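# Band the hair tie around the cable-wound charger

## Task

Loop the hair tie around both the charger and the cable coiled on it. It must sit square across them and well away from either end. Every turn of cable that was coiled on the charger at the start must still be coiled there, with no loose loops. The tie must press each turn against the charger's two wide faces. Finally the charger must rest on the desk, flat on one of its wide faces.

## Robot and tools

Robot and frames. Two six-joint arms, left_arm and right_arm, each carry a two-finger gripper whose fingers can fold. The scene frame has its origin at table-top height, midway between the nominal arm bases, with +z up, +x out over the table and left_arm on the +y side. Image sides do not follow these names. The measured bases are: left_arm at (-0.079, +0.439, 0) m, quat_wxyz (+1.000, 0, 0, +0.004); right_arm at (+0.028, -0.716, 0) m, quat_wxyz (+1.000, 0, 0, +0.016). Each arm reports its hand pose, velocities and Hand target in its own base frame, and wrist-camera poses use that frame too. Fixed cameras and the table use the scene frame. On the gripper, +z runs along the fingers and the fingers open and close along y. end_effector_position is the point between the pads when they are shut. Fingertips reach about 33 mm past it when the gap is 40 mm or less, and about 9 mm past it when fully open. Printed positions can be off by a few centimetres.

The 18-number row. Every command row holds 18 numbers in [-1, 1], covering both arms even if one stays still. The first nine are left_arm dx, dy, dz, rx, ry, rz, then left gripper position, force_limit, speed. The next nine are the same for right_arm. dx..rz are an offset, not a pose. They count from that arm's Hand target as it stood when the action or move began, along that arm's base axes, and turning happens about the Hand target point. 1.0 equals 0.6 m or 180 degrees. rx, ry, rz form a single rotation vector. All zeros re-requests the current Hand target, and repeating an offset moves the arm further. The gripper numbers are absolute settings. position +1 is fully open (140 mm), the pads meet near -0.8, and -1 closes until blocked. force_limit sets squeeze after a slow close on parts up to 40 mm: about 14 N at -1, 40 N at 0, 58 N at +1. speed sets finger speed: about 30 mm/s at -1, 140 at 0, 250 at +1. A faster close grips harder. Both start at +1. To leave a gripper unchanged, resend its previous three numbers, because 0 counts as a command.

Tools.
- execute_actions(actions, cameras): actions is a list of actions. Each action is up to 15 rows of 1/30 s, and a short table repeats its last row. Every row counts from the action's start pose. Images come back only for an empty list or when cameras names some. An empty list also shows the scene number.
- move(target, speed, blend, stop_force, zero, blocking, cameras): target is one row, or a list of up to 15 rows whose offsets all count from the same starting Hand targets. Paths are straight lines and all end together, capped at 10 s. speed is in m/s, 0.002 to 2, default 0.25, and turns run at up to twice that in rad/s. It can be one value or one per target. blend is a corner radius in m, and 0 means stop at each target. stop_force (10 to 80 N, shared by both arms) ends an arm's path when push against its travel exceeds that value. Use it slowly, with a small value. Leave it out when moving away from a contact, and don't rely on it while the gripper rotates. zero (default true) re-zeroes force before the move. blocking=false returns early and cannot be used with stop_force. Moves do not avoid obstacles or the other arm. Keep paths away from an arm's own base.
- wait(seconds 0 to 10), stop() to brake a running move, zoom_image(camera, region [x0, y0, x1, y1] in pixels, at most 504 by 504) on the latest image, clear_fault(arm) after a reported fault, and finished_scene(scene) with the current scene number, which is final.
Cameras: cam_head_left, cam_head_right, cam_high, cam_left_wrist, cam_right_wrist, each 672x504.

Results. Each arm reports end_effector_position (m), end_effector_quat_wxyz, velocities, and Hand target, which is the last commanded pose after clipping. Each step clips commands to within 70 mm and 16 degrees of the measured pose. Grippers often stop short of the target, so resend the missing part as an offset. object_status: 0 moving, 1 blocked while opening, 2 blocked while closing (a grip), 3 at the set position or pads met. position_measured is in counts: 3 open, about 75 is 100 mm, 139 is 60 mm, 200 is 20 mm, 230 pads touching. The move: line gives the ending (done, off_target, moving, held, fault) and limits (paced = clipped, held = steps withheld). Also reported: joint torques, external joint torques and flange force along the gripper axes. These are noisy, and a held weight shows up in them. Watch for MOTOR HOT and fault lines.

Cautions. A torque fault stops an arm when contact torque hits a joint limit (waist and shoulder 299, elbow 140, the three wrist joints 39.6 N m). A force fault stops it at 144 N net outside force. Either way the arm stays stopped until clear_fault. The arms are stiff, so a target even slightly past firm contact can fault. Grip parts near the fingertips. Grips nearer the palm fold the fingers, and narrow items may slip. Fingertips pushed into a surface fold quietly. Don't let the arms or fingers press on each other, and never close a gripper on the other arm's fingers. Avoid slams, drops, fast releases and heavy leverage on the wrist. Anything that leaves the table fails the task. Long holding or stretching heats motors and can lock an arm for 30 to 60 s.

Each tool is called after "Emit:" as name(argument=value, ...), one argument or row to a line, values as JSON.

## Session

Emit:
execute_actions(
  actions=[],
)

Scene clock: 0.00 s.
left_arm: end_effector_position=(+0.7292, -0.6401, +0.3415) position_measured=3 object_status=3 end_effector_quat_wxyz=(-0.070, +0.866, +0.484, +0.105) | right_arm: end_effector_position=(+0.6943, +0.1468, +0.1253) position_measured=3 object_status=3 end_effector_quat_wxyz=(+0.577, -0.520, -0.520, -0.356)
Joint positions: left_arm=[-0.837 0.787 0.652 0.243 1.787 -0.243] | right_arm=[-0.268 0.791 1.677 1.12 1.809 -0.74]
Joint velocities: within noise
Joint torques (N m): no reading
External joint torques (N m): no reading
Flange force (N): no reading
Hand target: left_arm +0.7292, -0.6401, +0.3415; -0.070, +0.866, +0.484, +0.105 | right_arm +0.6943, +0.1468, +0.1253; +0.577, -0.520, -0.520, -0.356
Tool commands: left_gripper/position=+1.0 left_gripper/force_limit=+1.0 left_gripper/speed=+1.0 right_gripper/position=+1.0 right_gripper/force_limit=+1.0 right_gripper/speed=+1.0

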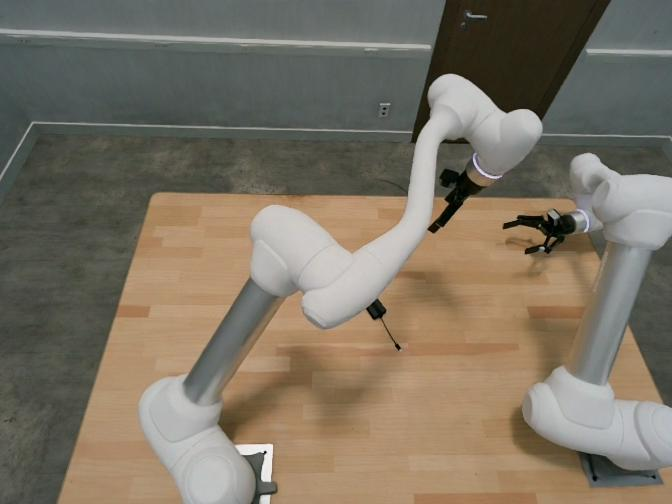

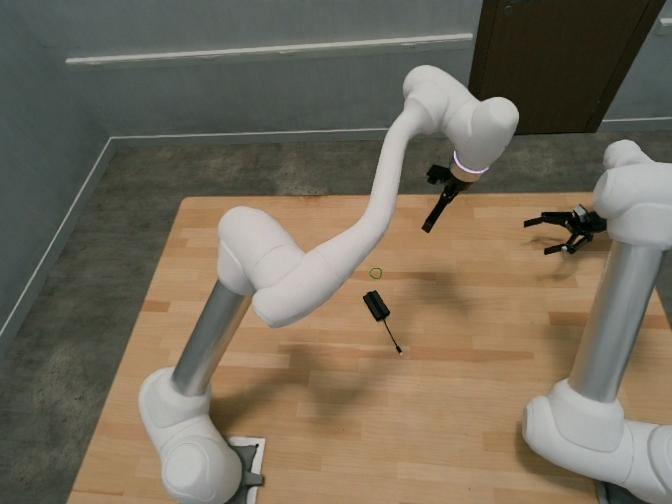

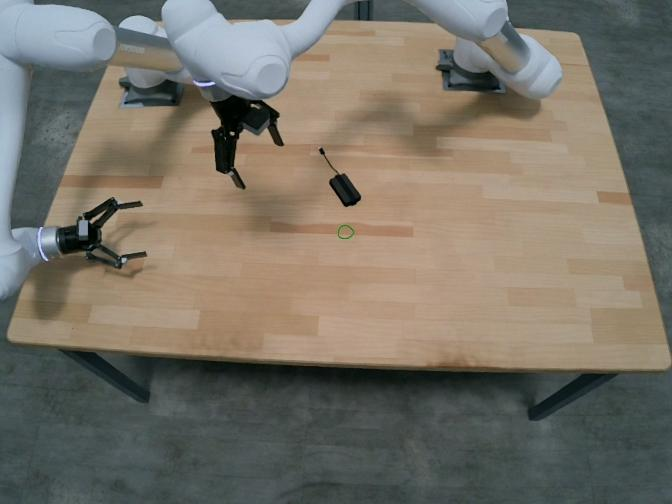

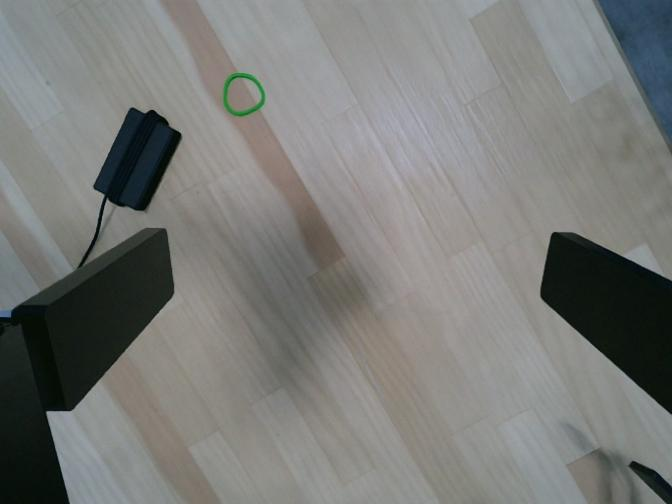

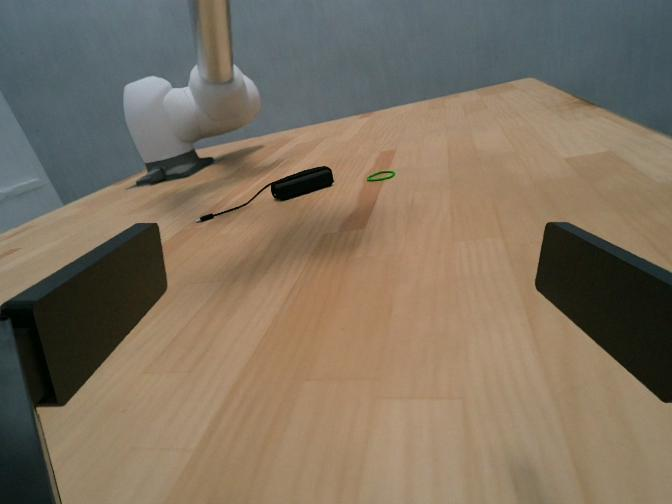

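Emit:
move(
  target=[-0.089,0.65,0.047,-0.496,-0.201,-0.312,-0.82,0,0,0,0,0.35,0,0,0,1,-1,0],
  cameras=[],
  speed=0.35,
)

Emit:
move(
  target=[0,0,0,0,0,0,-0.82,0,0,-0.12,0.88,-0.1,-0.44,0.271,-0.396,0,-1,0],
  cameras=["all"],
  speed=0.35,
)

Scene clock: 15.73 s.
left_arm: end_effector_position=(+0.6758, -0.2501, +0.3698) position_measured=232 object_status=3 end_effector_quat_wxyz=(+0.707, +0.707, +0.000, +0.000) | right_arm: end_effector_position=(+0.6944, +0.1468, +0.3352) position_measured=3 object_status=3 end_effector_quat_wxyz=(+0.577, -0.520, -0.520, -0.356)
Joint positions: left_arm=[0.071 0.407 1.845 -1.527 1.626 2.254] | right_arm=[-0.268 0.559 1.613 1.203 1.927 -0.457]
Joint torques (N m): left_arm=[-1.43 -72.95 -28.92 -2.23 1.92 0.35] | right_arm=[-1.78 -94.35 -35.46 3.75 1.47 -0.3]
External joint torques (N m): left_arm=[1.71 1.55 -1.04 0.22 -0.16 -0.3] | right_arm=[1.92 2.94 -0.54 -0.48 0.26 0.29]
Flange force (N): left_arm=[4.2 -0.5 -3.0] | right_arm=[-0.7 6.0 -0.5]
Hand target: left_arm +0.6758, -0.2501, +0.3697; +0.707, +0.707, +0.000, +0.000 | right_arm +0.6943, +0.1468, +0.3353; +0.577, -0.520, -0.520, -0.356
Off the commanded pose: left_arm 0.000 m, 0 deg | right_arm 0.000 m, 0 deg.
move: done
No camera images: "cameras" was empty.

Scene clock: 19.13 s.
left_arm: end_effector_position=(+0.6758, -0.2501, +0.3697) position_measured=232 object_status=3 end_effector_quat_wxyz=(+0.707, +0.707, +0.000, +0.000) | right_arm: end_effector_position=(+0.6224, +0.6747, +0.2753) position_measured=129 object_status=3 end_effector_quat_wxyz=(-0.001, +1.000, +0.002, +0.001)
Joint positions: left_arm=[0.071 0.407 1.845 -1.527 1.626 2.254] | right_arm=[0.788 0.619 1.04 0 1.48 2.356]
Joint torques (N m): left_arm=[-1.36 -72.89 -28.85 -2.22 1.93 0.37] | right_arm=[-2.16 -106.95 -41.49 4.8 -0.34 -0.29]
External joint torques (N m): left_arm=[1.22 1.84 -1.06 0.19 -0.16 -0.32] | right_arm=[2.24 4.25 -0.67 -0.51 0.29 0.29]
Flange force (N): left_arm=[4.6 -0.7 -2.3] | right_arm=[5.1 -9.5 -0.8]
Hand target: left_arm +0.6758, -0.2501, +0.3697; +0.707, +0.707, +0.000, +0.000 | right_arm +0.6223, +0.6748, +0.2753; -0.001, +1.000, +0.002, +0.001
Off the commanded pose: left_arm 0.000 m, 0 deg | right_arm 0.000 m, 0 deg.
move: done

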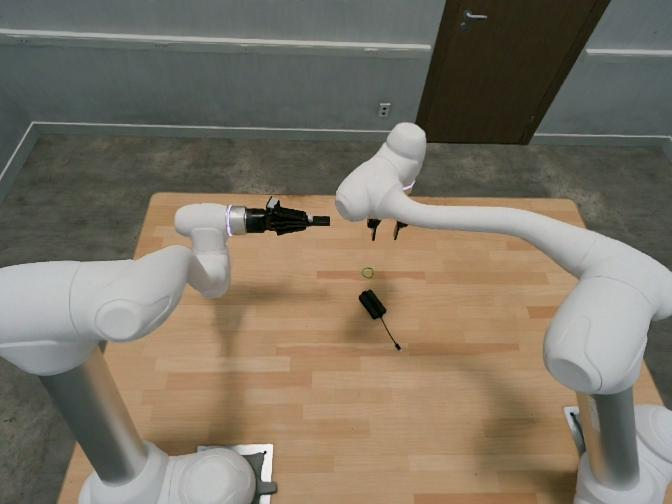

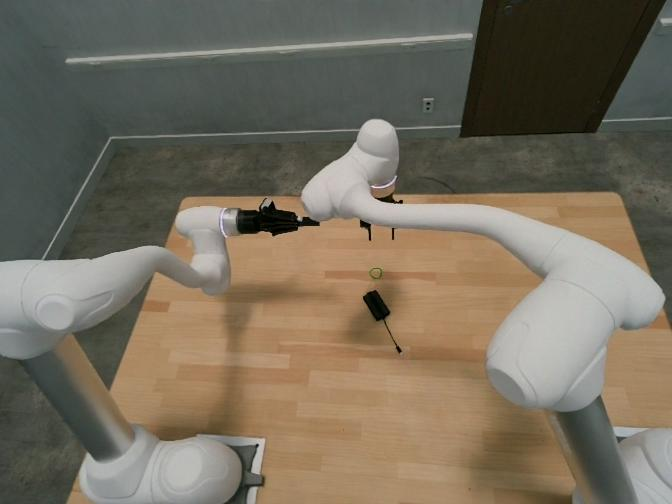

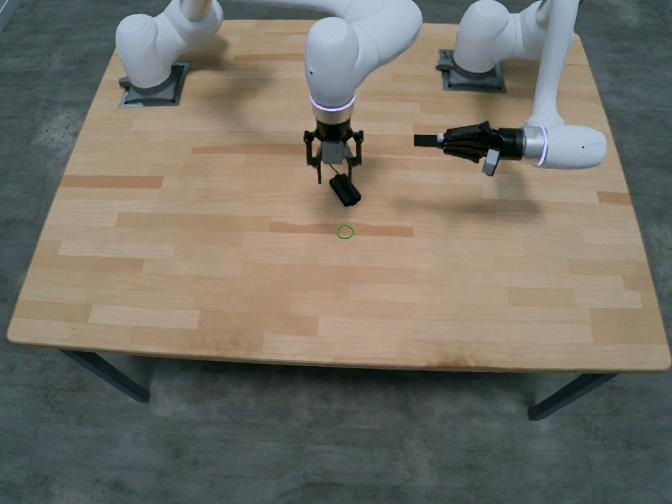

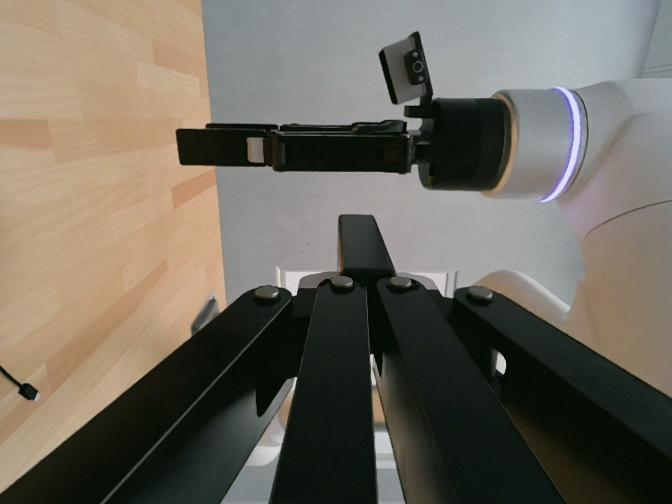

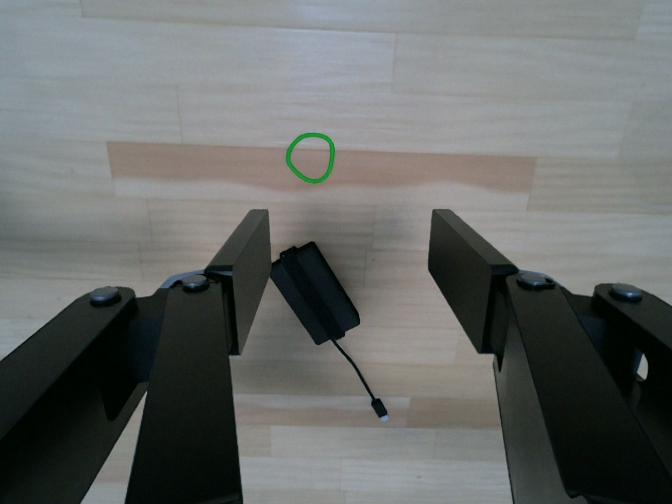

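Emit:
move(
  target=[0,0,0,0,0,0,-0.82,0,0,0.012,0.082,-0.358,0,0,0,-0.45,-1,0],
  cameras=["cam_right_wrist"],
)

Scene clock: 24.53 s.
left_arm: end_effector_position=(+0.6758, -0.2501, +0.3697) position_measured=232 object_status=3 end_effector_quat_wxyz=(+0.707, +0.707, +0.000, +0.000) | right_arm: end_effector_position=(+0.6295, +0.7239, +0.0605) position_measured=186 object_status=3 end_effector_quat_wxyz=(-0.001, +1.000, +0.002, +0.001)
Joint positions: left_arm=[0.071 0.407 1.845 -1.527 1.626 2.254] | right_arm=[0.819 0.78 1.157 0 1.203 2.387]
Joint torques (N m): left_arm=[-1.49 -72.86 -28.82 -2.19 1.9 0.35] | right_arm=[-1.9 -117.44 -38.35 4.52 -0.33 -0.31]
External joint torques (N m): left_arm=[1.28 1.6 -1.12 0.16 -0.13 -0.3] | right_arm=[1.73 4.29 -1.21 -0.5 0.29 0.31]
Flange force (N): left_arm=[4.4 -0.5 -2.4] | right_arm=[5.8 -9.8 1.4]
Hand target: left_arm +0.6758, -0.2501, +0.3697; +0.707, +0.707, +0.000, +0.000 | right_arm +0.6295, +0.7240, +0.0605; -0.001, +1.000, +0.002, +0.001
Off the commanded pose: left_arm 0.000 m, 0 deg | right_arm 0.000 m, 0 deg.
move: done
Images, in order (width x height): cam_right_wrist 672x504.

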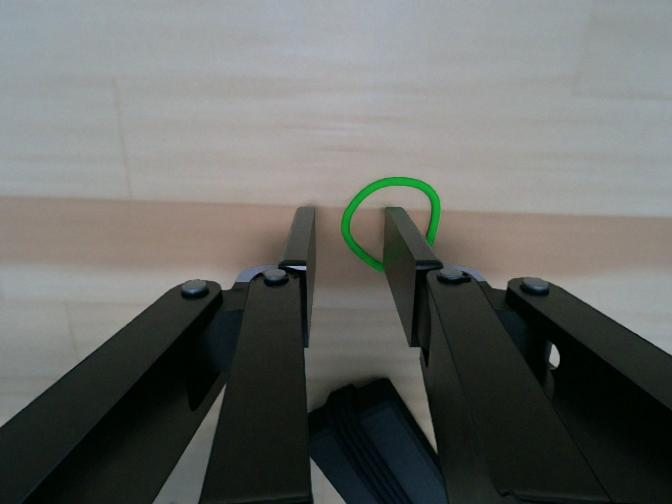

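Emit:
move(
  target=[0,0,0,0,0,0,-0.82,0,0,0.002,-0.004,-0.033,0,0,0,-0.45,-1,0],
  cameras=["cam_right_wrist"],
  speed=0.05,
)

Emit:
zoom_image(
  camera="cam_right_wrist",
  region=[260, 170, 480, 335],
)

Scene clock: 29.60 s.
left_arm: end_effector_position=(+0.6758, -0.2501, +0.3697) position_measured=232 object_status=3 end_effector_quat_wxyz=(+0.707, +0.707, +0.000, +0.000) | right_arm: end_effector_position=(+0.6307, +0.7216, +0.0407) position_measured=186 object_status=3 end_effector_quat_wxyz=(-0.001, +1.000, +0.002, +0.001)
Joint positions: left_arm=[0.071 0.407 1.845 -1.527 1.626 2.254] | right_arm=[0.817 0.792 1.174 0 1.174 2.384]
Joint torques (N m): left_arm=[-1.34 -73.25 -28.9 -2.21 1.86 0.35] | right_arm=[-1.9 -117.69 -38.55 4.5 -0.32 -0.29]
External joint torques (N m): left_arm=[1.56 1.94 -1.04 0.2 -0.1 -0.3] | right_arm=[1.4 4.9 -0.38 -0.55 0.27 0.29]
Flange force (N): left_arm=[4.7 -0.9 -2.9] | right_arm=[4.9 -8.3 2.7]
Hand target: left_arm +0.6758, -0.2501, +0.3697; +0.707, +0.707, +0.000, +0.000 | right_arm +0.6307, +0.7216, +0.0407; -0.001, +1.000, +0.002, +0.001
Off the commanded pose: left_arm 0.000 m, 0 deg | right_arm 0.000 m, 0 deg.
move: done
Images, in order (width x height): cam_right_wrist 672x504.

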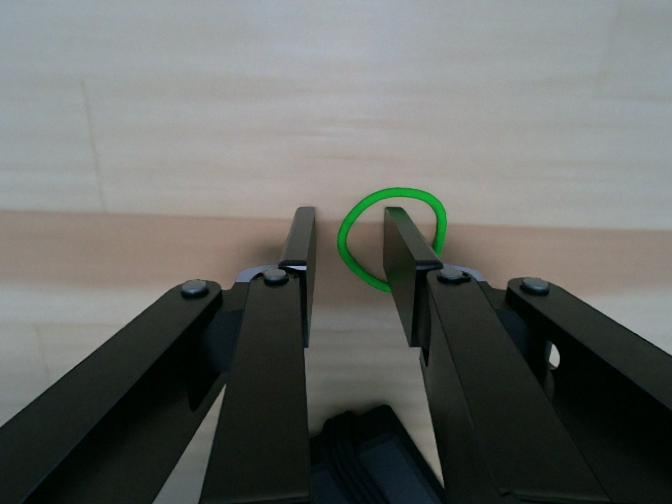

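Scaled by 2.291.

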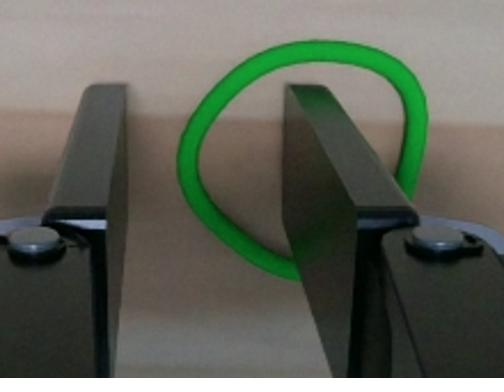

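Good. Descend and close.

Emit:
move(
  target=[
    [0,0,0,0,0,0,-0.82,0,0,0,0,-0.007,0,0,0,-0.45,-1,0],
    [0,0,0,0,0,0,-0.82,0,0,0,0,-0.007,0,0,0,-1,-1,-1],
  ],
  cameras=["cam_right_wrist"],
  speed=0.02,
)

Emit:
zoom_image(
  camera="cam_right_wrist",
  region=[260, 170, 480, 335],
)

Scene clock: 34.50 s.
left_arm: end_effector_position=(+0.6758, -0.2501, +0.3697) position_measured=232 object_status=3 end_effector_quat_wxyz=(+0.707, +0.707, +0.000, +0.000) | right_arm: end_effector_position=(+0.6308, +0.7216, +0.0365) position_measured=225 object_status=2 end_effector_quat_wxyz=(-0.001, +1.000, +0.002, +0.001)
Joint positions: left_arm=[0.071 0.407 1.845 -1.527 1.626 2.254] | right_arm=[0.817 0.794 1.177 0 1.168 2.384]
Joint torques (N m): left_arm=[-1.41 -72.82 -28.96 -2.2 1.86 0.35] | right_arm=[-2.1 -117.72 -38.39 4.47 -0.34 -0.3]
External joint torques (N m): left_arm=[1.13 1.49 -1.02 0.16 -0.1 -0.3] | right_arm=[2.46 4.92 -0.39 -0.52 0.29 0.3]
Flange force (N): left_arm=[4.1 -0.4 -2.2] | right_arm=[4.2 -9.1 2.7]
Hand target: left_arm +0.6758, -0.2501, +0.3697; +0.707, +0.707, +0.000, +0.000 | right_arm +0.6307, +0.7216, +0.0365; -0.001, +1.000, +0.002, +0.001
Off the commanded pose: left_arm 0.000 m, 0 deg | right_arm 0.000 m, 0 deg.
move: done
Images, in order (width x height): cam_right_wrist 672x504.

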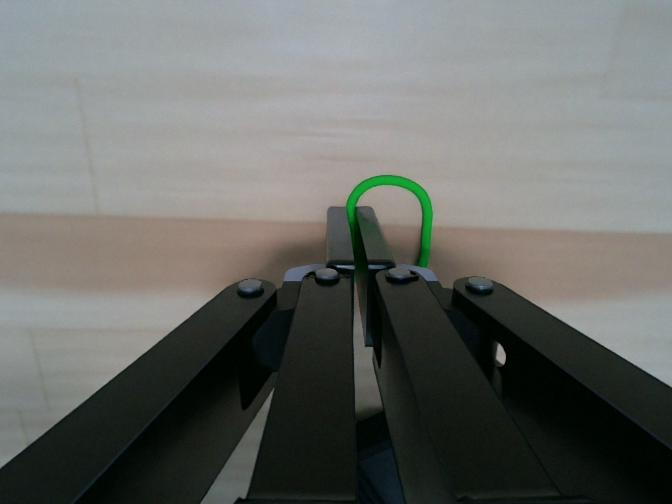

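Scaled by 2.291.

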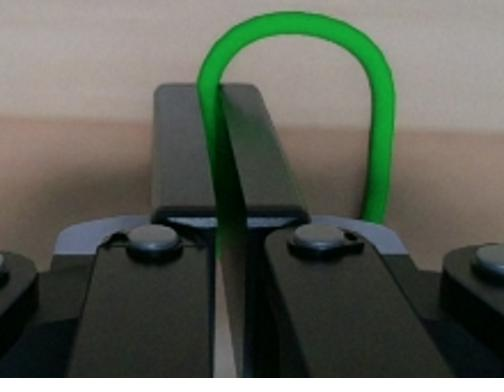

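Emit:
move(
  target=[
    [0,0,0,0,0,0,-0.82,0,0,0,0,0.15,0,0,0,-1,-1,-1],
    [0,0,0,0,0,0,-0.82,0,0,-0.061,-0.073,0.5225,0.5,0,0,-1,-1,-1],
  ],
  cameras=["cam_left_wrist","cam_right_wrist","cam_high"],
  speed=0.25,
  blend=0.04,
)

Emit:
zoom_image(
  camera="cam_left_wrist",
  region=[260, 130, 460, 280],
)

Scene clock: 40.97 s.
left_arm: end_effector_position=(+0.6758, -0.2501, +0.3697) position_measured=232 object_status=3 end_effector_quat_wxyz=(+0.707, +0.707, +0.000, +0.000) | right_arm: end_effector_position=(+0.5943, +0.6777, +0.3500) position_measured=225 object_status=2 end_effector_quat_wxyz=(+0.708, -0.707, -0.001, -0.002)
Joint positions: left_arm=[0.071 0.407 1.845 -1.527 1.626 2.254] | right_arm=[0.476 0.437 1.845 1.898 1.215 0.797]
Joint torques (N m): left_arm=[-1.19 -72.78 -29.05 -2.22 1.94 0.36] | right_arm=[-2.58 -83.88 -35.66 1.2 1.7 -0.31]
External joint torques (N m): left_arm=[0.97 1.45 -0.93 0.17 -0.17 -0.31] | right_arm=[2.52 3.87 -0.46 -0.4 0.24 0.26]
Flange force (N): left_arm=[3.9 -0.4 -1.9] | right_arm=[3.9 3.4 5.7]
Hand target: left_arm +0.6758, -0.2501, +0.3697; +0.707, +0.707, +0.000, +0.000 | right_arm +0.5941, +0.6778, +0.3500; +0.708, -0.707, -0.001, -0.002
Off the commanded pose: left_arm 0.000 m, 0 deg | right_arm 0.000 m, 0 deg.
move: done
Images, in order (width x height): cam_high 672x504, cam_left_wrist 672x504, cam_right_wrist 672x504.

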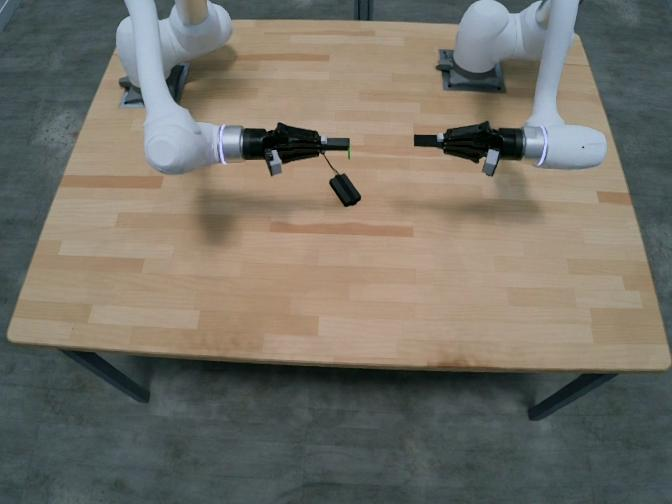

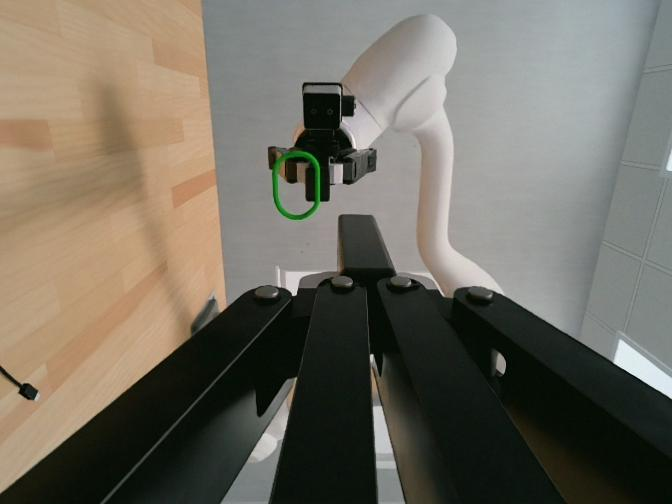

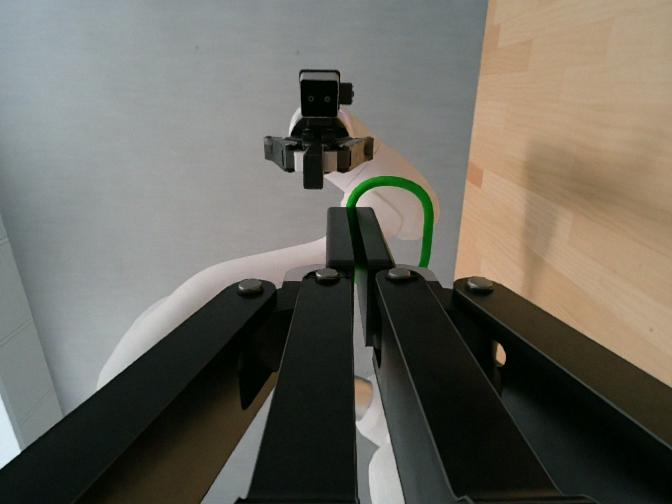

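Scaled by 2.520.

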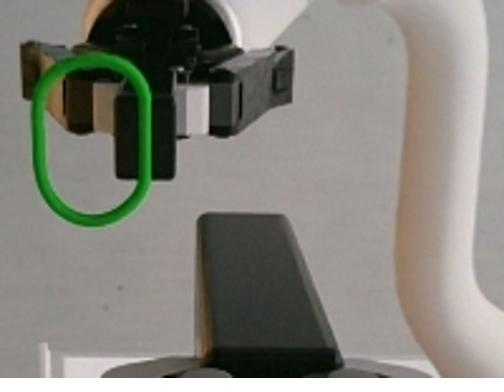

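Emit:
move(
  target=[0,-0.215,-0.0745,0,0,0,-0.82,0,0,0,0,0,0,0,0,-1,-1,-1],
  cameras=["cam_left_wrist","cam_right_wrist"],
  speed=0.15,
)

Emit:
zoom_image(
  camera="cam_left_wrist",
  region=[260, 130, 460, 280],
)

Emit:
zoom_image(
  camera="cam_right_wrist",
  region=[300, 130, 500, 280],
)

Scene clock: 51.63 s.
left_arm: end_effector_position=(+0.6758, -0.3791, +0.3250) position_measured=232 object_status=3 end_effector_quat_wxyz=(+0.707, +0.707, +0.000, +0.000) | right_arm: end_effector_position=(+0.5941, +0.6778, +0.3500) position_measured=225 object_status=2 end_effector_quat_wxyz=(+0.708, -0.707, -0.001, -0.002)
Joint positions: left_arm=[-0.12 0.453 1.878 -1.655 1.484 2.335] | right_arm=[0.476 0.437 1.845 1.898 1.216 0.797]
Joint torques (N m): left_arm=[-1.44 -75.4 -27.5 -2.46 2.11 0.4] | right_arm=[-1.98 -83.05 -35.67 1.19 1.71 -0.34]
External joint torques (N m): left_arm=[1.56 1.7 -0.52 0.19 -0.18 -0.35] | right_arm=[2.23 2.38 -0.56 -0.39 0.26 0.29]
Flange force (N): left_arm=[3.7 -1.1 -2.1] | right_arm=[2.7 1.7 4.4]
Hand target: left_arm +0.6758, -0.3791, +0.3250; +0.707, +0.707, +0.000, +0.000 | right_arm +0.5941, +0.6778, +0.3500; +0.708, -0.707, -0.001, -0.002
Off the commanded pose: left_arm 0.000 m, 0 deg | right_arm 0.000 m, 0 deg.
move: done
Images, in order (width x height): cam_left_wrist 672x504, cam_right_wrist 672x504.

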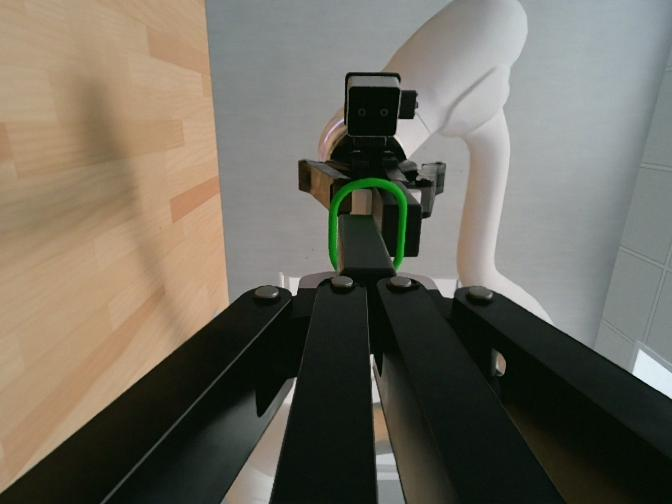

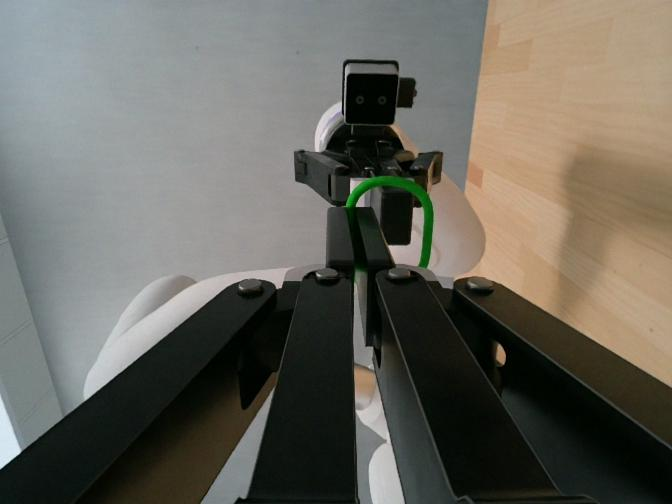

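Scaled by 2.520.

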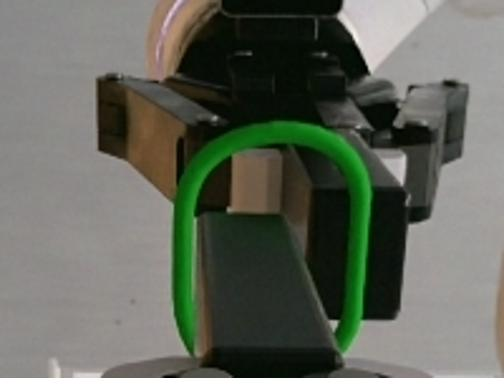

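Scaled by 2.520.

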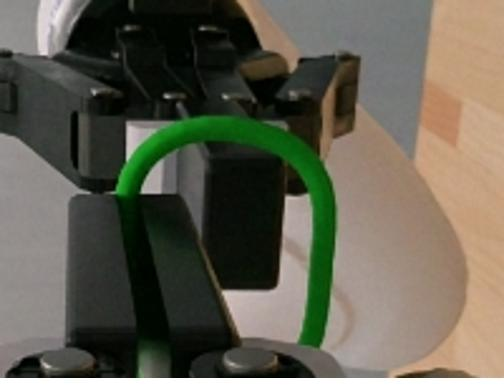

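Emit:
move(
  target=[0,-0.06,0.005,0,0,0,-0.82,0,0,0,0,0,0,0,0,-1,-1,-1],
  cameras=["cam_left_wrist","cam_right_wrist","cam_high"],
  speed=0.03,
  stop_force=12,
)

Emit:
zoom_image(
  camera="cam_left_wrist",
  region=[260, 130, 460, 280],
)

Emit:
zoom_image(
  camera="cam_right_wrist",
  region=[300, 130, 500, 280],
)

Emit:
zoom_image(
  camera="cam_high",
  region=[300, 90, 440, 200],
)

Scene clock: 64.77 s.
left_arm: end_effector_position=(+0.6758, -0.4151, +0.3280) position_measured=232 object_status=3 end_effector_quat_wxyz=(+0.707, +0.707, +0.000, +0.000) | right_arm: end_effector_position=(+0.5941, +0.6778, +0.3500) position_measured=225 object_status=2 end_effector_quat_wxyz=(+0.708, -0.707, -0.001, -0.002)
Joint positions: left_arm=[-0.172 0.454 1.87 -1.69 1.445 2.331] | right_arm=[0.476 0.437 1.845 1.898 1.216 0.797]
Joint torques (N m): left_arm=[-1.09 -75.55 -27.45 -2.58 2.06 0.38] | right_arm=[-2.08 -82.98 -35.6 1.17 1.68 -0.36]
External joint torques (N m): left_arm=[0.87 1.37 -1.01 0.18 -0.13 -0.33] | right_arm=[2.21 3.75 -0.16 -0.39 0.25 0.31]
Flange force (N): left_arm=[4.3 -0.4 -0.9] | right_arm=[3.5 3.4 4.9]
Hand target: left_arm +0.6758, -0.4151, +0.3280; +0.707, +0.707, +0.000, +0.000 | right_arm +0.5941, +0.6778, +0.3500; +0.708, -0.707, -0.001, -0.002
Off the commanded pose: left_arm 0.000 m, 0 deg | right_arm 0.000 m, 0 deg.
move: done
Images, in order (width x height): cam_high 672x504, cam_left_wrist 672x504, cam_right_wrist 672x504.

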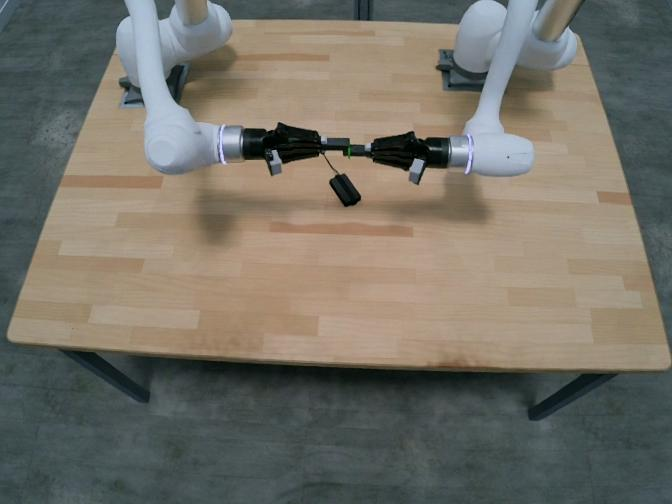

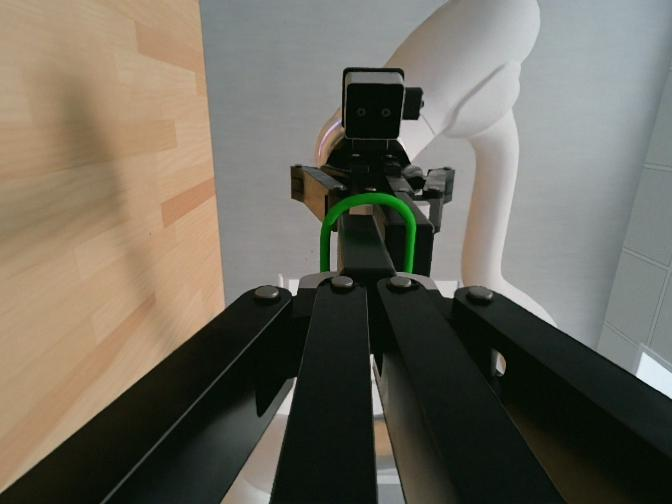

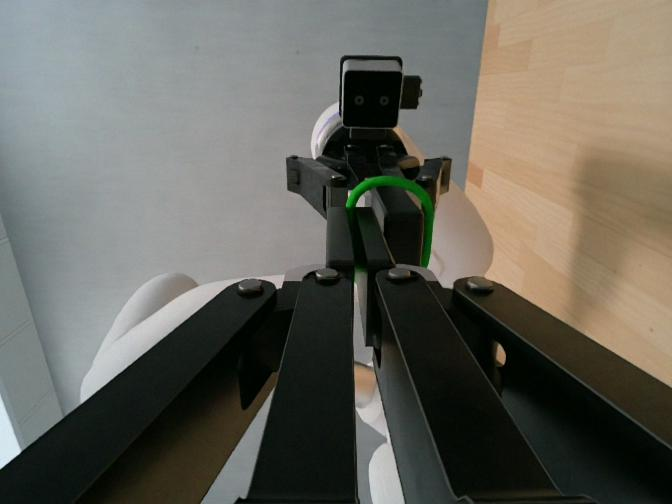

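Scaled by 2.520.

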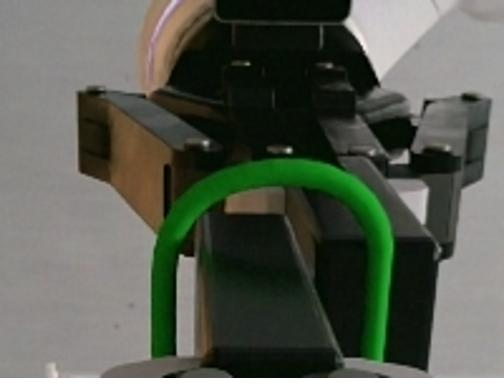

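Scaled by 2.520.

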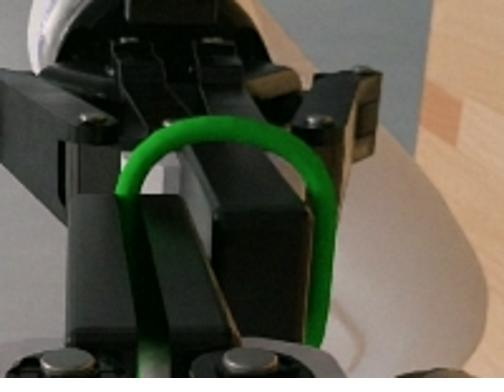

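Scaled by 3.600.

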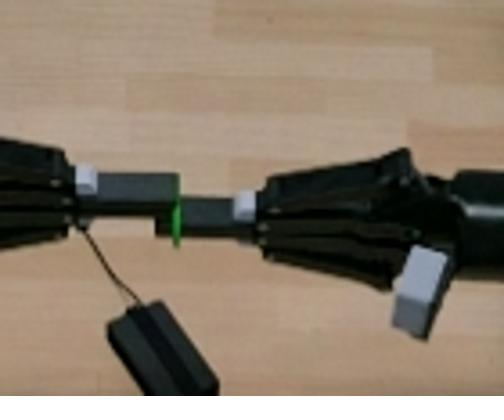

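Emit:
move(
  target=[
    [0,0,-0.0095,0,0,0,-0.82,0,-0.5,0,0,0,0,0,0,-1,-1,-1],
    [0,0,-0.0095,0,0,0,-0.71,0,-0.9,0,0,0,0,0,0,-1,-1,-1],
    [0,0,-0.0095,0,0,0,-0.71,0,-0.9,0,0,0,0,0,0,-0.7,0,-1],
  ],
  cameras=["cam_left_wrist","cam_right_wrist"],
  speed=0.02,
)

Emit:
zoom_image(
  camera="cam_left_wrist",
  region=[260, 130, 460, 280],
)

Emit:
zoom_image(
  camera="cam_right_wrist",
  region=[300, 130, 500, 280],
)

Scene clock: 71.83 s.
left_arm: end_effector_position=(+0.6758, -0.4151, +0.3223) position_measured=218 object_status=3 end_effector_quat_wxyz=(+0.707, +0.707, +0.000, +0.000) | right_arm: end_effector_position=(+0.5941, +0.6778, +0.3500) position_measured=217 object_status=3 end_effector_quat_wxyz=(+0.708, -0.707, -0.001, -0.002)
Joint positions: left_arm=[-0.172 0.46 1.873 -1.692 1.446 2.34] | right_arm=[0.476 0.437 1.845 1.898 1.216 0.797]
Joint torques (N m): left_arm=[-1.59 -75.89 -27.08 -2.54 2.12 0.38] | right_arm=[-2.02 -83.01 -35.72 1.22 1.71 -0.33]
External joint torques (N m): left_arm=[1.47 1.65 -1.01 0.17 -0.17 -0.33] | right_arm=[2.14 2.79 -0.46 -0.42 0.24 0.28]
Flange force (N): left_arm=[4.8 -0.8 -1.6] | right_arm=[3.0 2.2 4.5]
Hand target: left_arm +0.6758, -0.4151, +0.3223; +0.707, +0.707, +0.000, +0.000 | right_arm +0.5941, +0.6778, +0.3500; +0.708, -0.707, -0.001, -0.002
Off the commanded pose: left_arm 0.000 m, 0 deg | right_arm 0.000 m, 0 deg.
move: done
Images, in order (width x height): cam_left_wrist 672x504, cam_right_wrist 672x504.

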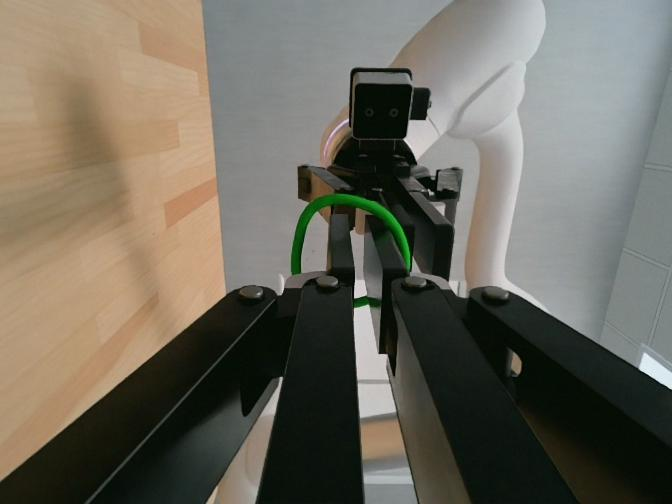

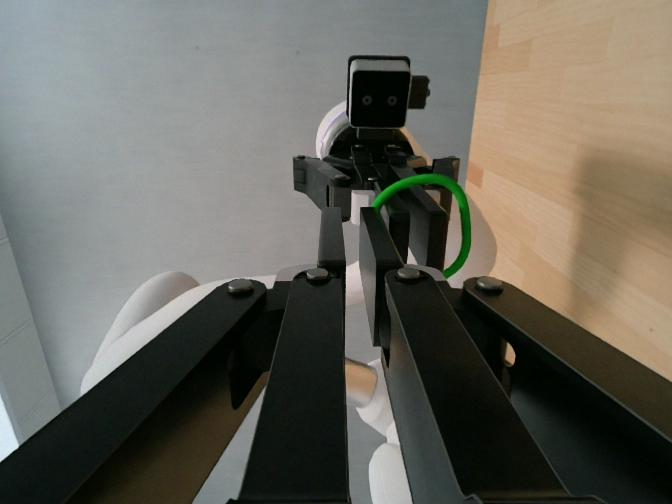

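Scaled by 2.520.

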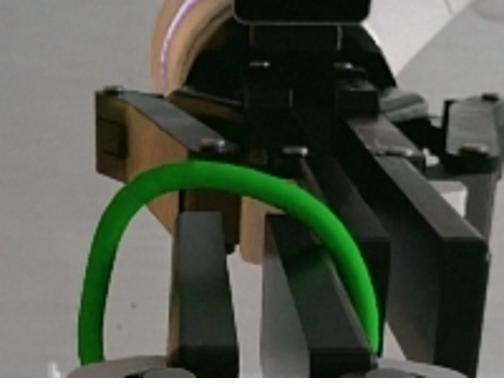

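Scaled by 2.520.

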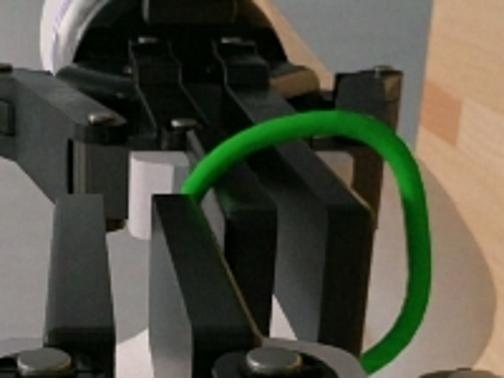

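Emit:
move(
  target=[
    [0,0,-0.009,0,0,0,-0.71,0,-0.9,0,0,0,0,0,0,-0.7,0,-1],
    [0,0,-0.009,0,0,0,-0.62,0,-0.9,0,0,0,0,0,0,-0.7,0,-1],
    [0,0,-0.009,0,0,0,-0.62,0,-0.9,0,-0.12,0,0,0,0,-0.7,0,-1],
    [0,0,-0.009,0,0,0,-0.4,0,-0.9,0,-0.12,0,0,0,0,-0.7,0,-1],
  ],
  cameras=["cam_left_wrist","cam_right_wrist"],
  speed=[0.02,0.02,0.06,0.06],
)

Emit:
zoom_image(
  camera="cam_left_wrist",
  region=[240, 130, 480, 310],
)

Scene clock: 81.53 s.
left_arm: end_effector_position=(+0.6758, -0.4151, +0.3169) position_measured=179 object_status=0 end_effector_quat_wxyz=(+0.707, +0.707, +0.000, +0.000) | right_arm: end_effector_position=(+0.5941, +0.6058, +0.3500) position_measured=217 object_status=3 end_effector_quat_wxyz=(+0.708, -0.707, -0.001, -0.002)
Joint positions: left_arm=[-0.172 0.467 1.875 -1.693 1.448 2.349] | right_arm=[0.379 0.395 1.912 1.834 1.293 0.794]
Joint torques (N m): left_arm=[-1.36 -76.7 -26.87 -2.54 2.09 0.38] | right_arm=[-2.04 -77.93 -34.86 1.47 1.71 -0.36]
External joint torques (N m): left_arm=[1.69 1.9 -0.98 0.2 -0.13 -0.33] | right_arm=[2.02 2.42 -0.48 -0.4 0.25 0.31]
Flange force (N): left_arm=[5.0 -1.1 -2.0] | right_arm=[3.0 1.9 3.9]
Hand target: left_arm +0.6758, -0.4151, +0.3169; +0.707, +0.707, +0.000, +0.000 | right_arm +0.5941, +0.6058, +0.3500; +0.708, -0.707, -0.001, -0.002
Off the commanded pose: left_arm 0.000 m, 0 deg | right_arm 0.000 m, 0 deg.
move: done
Images, in order (width x height): cam_left_wrist 672x504, cam_right_wrist 672x504.

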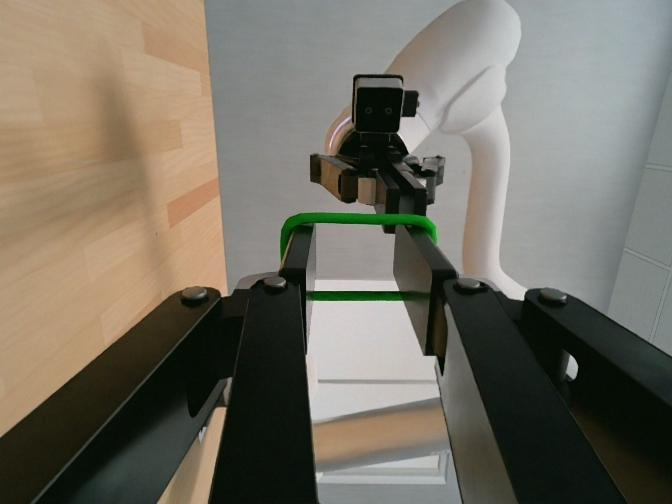

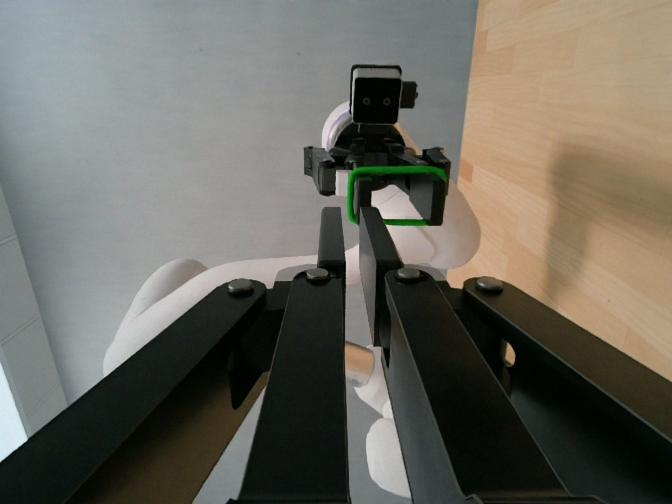

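Scaled by 2.100.

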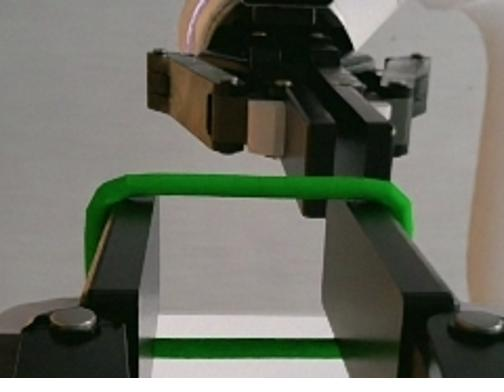

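Emit:
move(
  target=[0,0.417,0.05,0,-0.5,0,-0.4,0,-0.9,0,-0.1,0,0,0,0,-0.7,0,-1],
  cameras=[],
)

Emit:
move(
  target=[0,0,0,0,0,0,-0.4,0,-0.9,-0.1,0.15,0,-0.5,0,0,0,0,0],
  cameras=[],
)

Emit:
move(
  target=[0,0,0,0,0,0,-0.4,0,-0.9,-0.08,0.06,-0.22,0,0,0.15,0,0,0],
  cameras=["cam_right_wrist","cam_left_wrist","cam_high"],
)

Scene clock: 95.17 s.
left_arm: end_effector_position=(+0.6758, -0.1650, +0.3469) position_measured=179 object_status=3 end_effector_quat_wxyz=(+0.500, +0.500, -0.500, +0.500) | right_arm: end_effector_position=(+0.5941, +0.5458, +0.3500) position_measured=217 object_status=3 end_effector_quat_wxyz=(+0.708, -0.707, -0.001, -0.002)
Joint positions: left_arm=[0.193 0.452 1.826 -1.444 1.719 3.859] | right_arm=[0.29 0.366 1.957 1.774 1.36 0.793]
Joint torques (N m): left_arm=[-1.3 -76.21 -27.92 -1.87 2 0.39] | right_arm=[-1.93 -74.43 -34.29 1.72 1.69 -0.35]
External joint torques (N m): left_arm=[1.03 1.84 -0.88 0.19 -0.17 -0.39] | right_arm=[2.04 1.88 -0.57 -0.4 0.28 0.31]
Flange force (N): left_arm=[-0.9 -4.0 -2.5] | right_arm=[2.8 1.3 3.6]
Hand target: left_arm +0.6758, -0.1649, +0.3469; +0.500, +0.500, -0.500, +0.500 | right_arm +0.5941, +0.5458, +0.3500; +0.708, -0.707, -0.001, -0.002
Off the commanded pose: left_arm 0.000 m, 0 deg | right_arm 0.000 m, 0 deg.
move: done
No camera images: "cameras" was empty.

Scene clock: 98.73 s.
left_arm: end_effector_position=(+0.6758, -0.1649, +0.3469) position_measured=179 object_status=3 end_effector_quat_wxyz=(+0.500, +0.500, -0.500, +0.500) | right_arm: end_effector_position=(+0.5342, +0.6357, +0.3500) position_measured=129 object_status=3 end_effector_quat_wxyz=(-0.001, +1.000, +0.002, +0.001)
Joint positions: left_arm=[0.193 0.452 1.826 -1.444 1.719 3.859] | right_arm=[0.831 0.452 1.169 0 1.519 2.398]
Joint torques (N m): left_arm=[-1.42 -76.15 -27.71 -1.81 1.95 0.3] | right_arm=[-2.02 -90.98 -41.58 4.82 -0.31 -0.31]
External joint torques (N m): left_arm=[1.6 1.56 -1.13 0.14 -0.11 -0.3] | right_arm=[2.35 3.29 -0.69 -0.51 0.26 0.31]
Flange force (N): left_arm=[-0.6 -4.0 -3.3] | right_arm=[2.7 -8.1 -1.3]
Hand target: left_arm +0.6758, -0.1649, +0.3469; +0.500, +0.500, -0.500, +0.500 | right_arm +0.5341, +0.6358, +0.3500; -0.001, +1.000, +0.002, +0.001
Off the commanded pose: left_arm 0.000 m, 0 deg | right_arm 0.000 m, 0 deg.
move: done
No camera images: "cameras" was empty.

Scene clock: 100.07 s.
left_arm: end_effector_position=(+0.6758, -0.1649, +0.3469) position_measured=179 object_status=3 end_effector_quat_wxyz=(+0.500, +0.500, -0.500, +0.500) | right_arm: end_effector_position=(+0.4862, +0.6718, +0.2180) position_measured=129 object_status=3 end_effector_quat_wxyz=(-0.001, +0.972, +0.235, +0.001)
Joint positions: left_arm=[0.193 0.452 1.826 -1.444 1.719 3.859] | right_arm=[0.903 0.486 1.357 0 1.297 1.999]
Joint torques (N m): left_arm=[-1.41 -75.88 -27.89 -1.88 1.98 0.28] | right_arm=[-2.16 -92.89 -40.19 4.68 -0.3 -0.31]
External joint torques (N m): left_arm=[1.86 1.52 -0.87 0.24 -0.15 -0.28] | right_arm=[2.18 3.39 -0.59 -0.52 0.25 0.31]
Flange force (N): left_arm=[-0.8 -3.3 -3.6] | right_arm=[5.0 -5.9 0.4]
Hand target: left_arm +0.6758, -0.1649, +0.3469; +0.500, +0.500, -0.500, +0.500 | right_arm +0.4861, +0.6718, +0.2180; -0.001, +0.972, +0.235, +0.001
Off the commanded pose: left_arm 0.000 m, 0 deg | right_arm 0.000 m, 0 deg.
move: done
Images, in order (width x height): cam_high 672x504, cam_left_wrist 672x504, cam_right_wrist 672x504.

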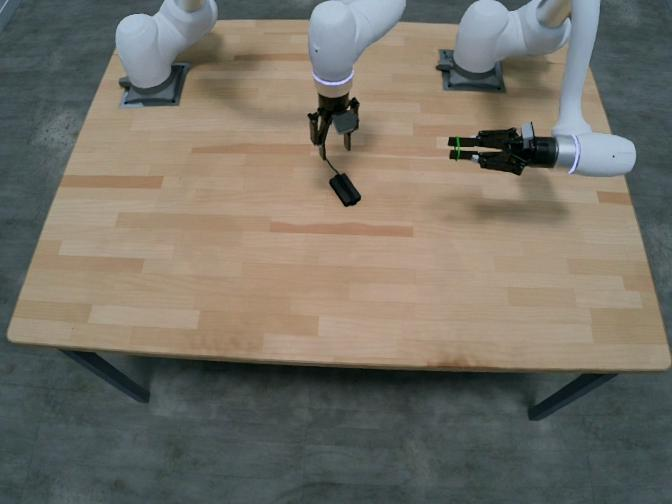

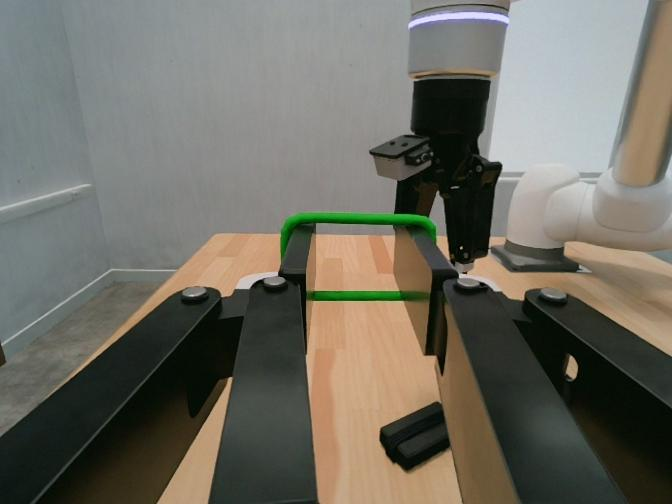

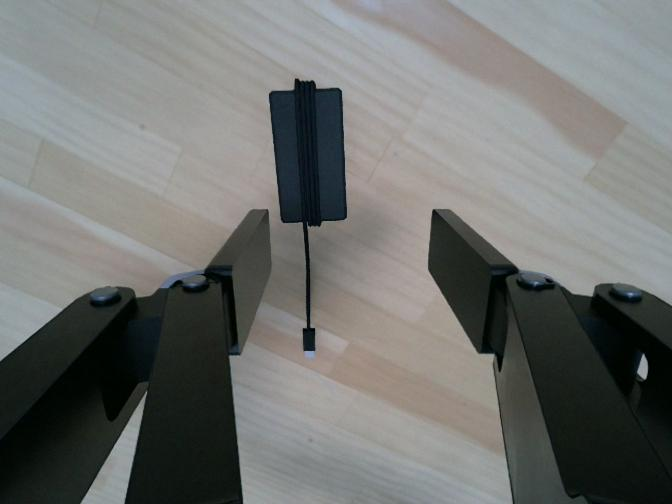

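Emit:
move(
  target=[0,0,0,0,0,0,-0.4,0,-0.9,-0.0383,0.0235,-0.242,0,0,0.013,0.1,0,0],
  cameras=["cam_right_wrist"],
)

Scene clock: 107.50 s.
left_arm: end_effector_position=(+0.6758, -0.1649, +0.3469) position_measured=179 object_status=3 end_effector_quat_wxyz=(+0.500, +0.500, -0.500, +0.500) | right_arm: end_effector_position=(+0.4632, +0.6859, +0.0729) position_measured=117 object_status=3 end_effector_quat_wxyz=(-0.001, +0.967, +0.255, +0.001)
Joint positions: left_arm=[0.193 0.452 1.826 -1.444 1.719 3.859] | right_arm=[0.935 0.572 1.499 0 1.068 1.99]
Joint torques (N m): left_arm=[-1.51 -75.85 -27.66 -1.88 2.03 0.3] | right_arm=[-2.33 -96.1 -36.57 4.23 -0.27 -0.31]
External joint torques (N m): left_arm=[1.5 1.54 -1.11 0.21 -0.19 -0.3] | right_arm=[2.29 2.66 -0.64 -0.42 0.21 0.31]
Flange force (N): left_arm=[-0.6 -3.9 -3.1] | right_arm=[3.7 -5.3 1.3]
Hand target: left_arm +0.6758, -0.1649, +0.3469; +0.500, +0.500, -0.500, +0.500 | right_arm +0.4632, +0.6859, +0.0728; -0.001, +0.967, +0.255, +0.001
Off the commanded pose: left_arm 0.000 m, 0 deg | right_arm 0.000 m, 0 deg.
move: done
Images, in order (width x height): cam_right_wrist 672x504.

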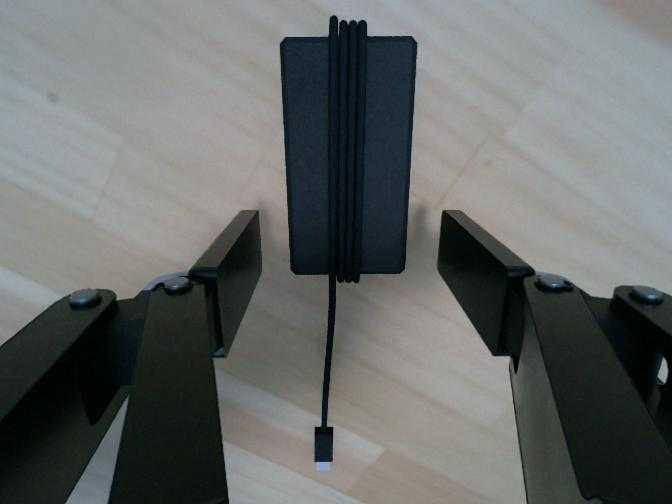

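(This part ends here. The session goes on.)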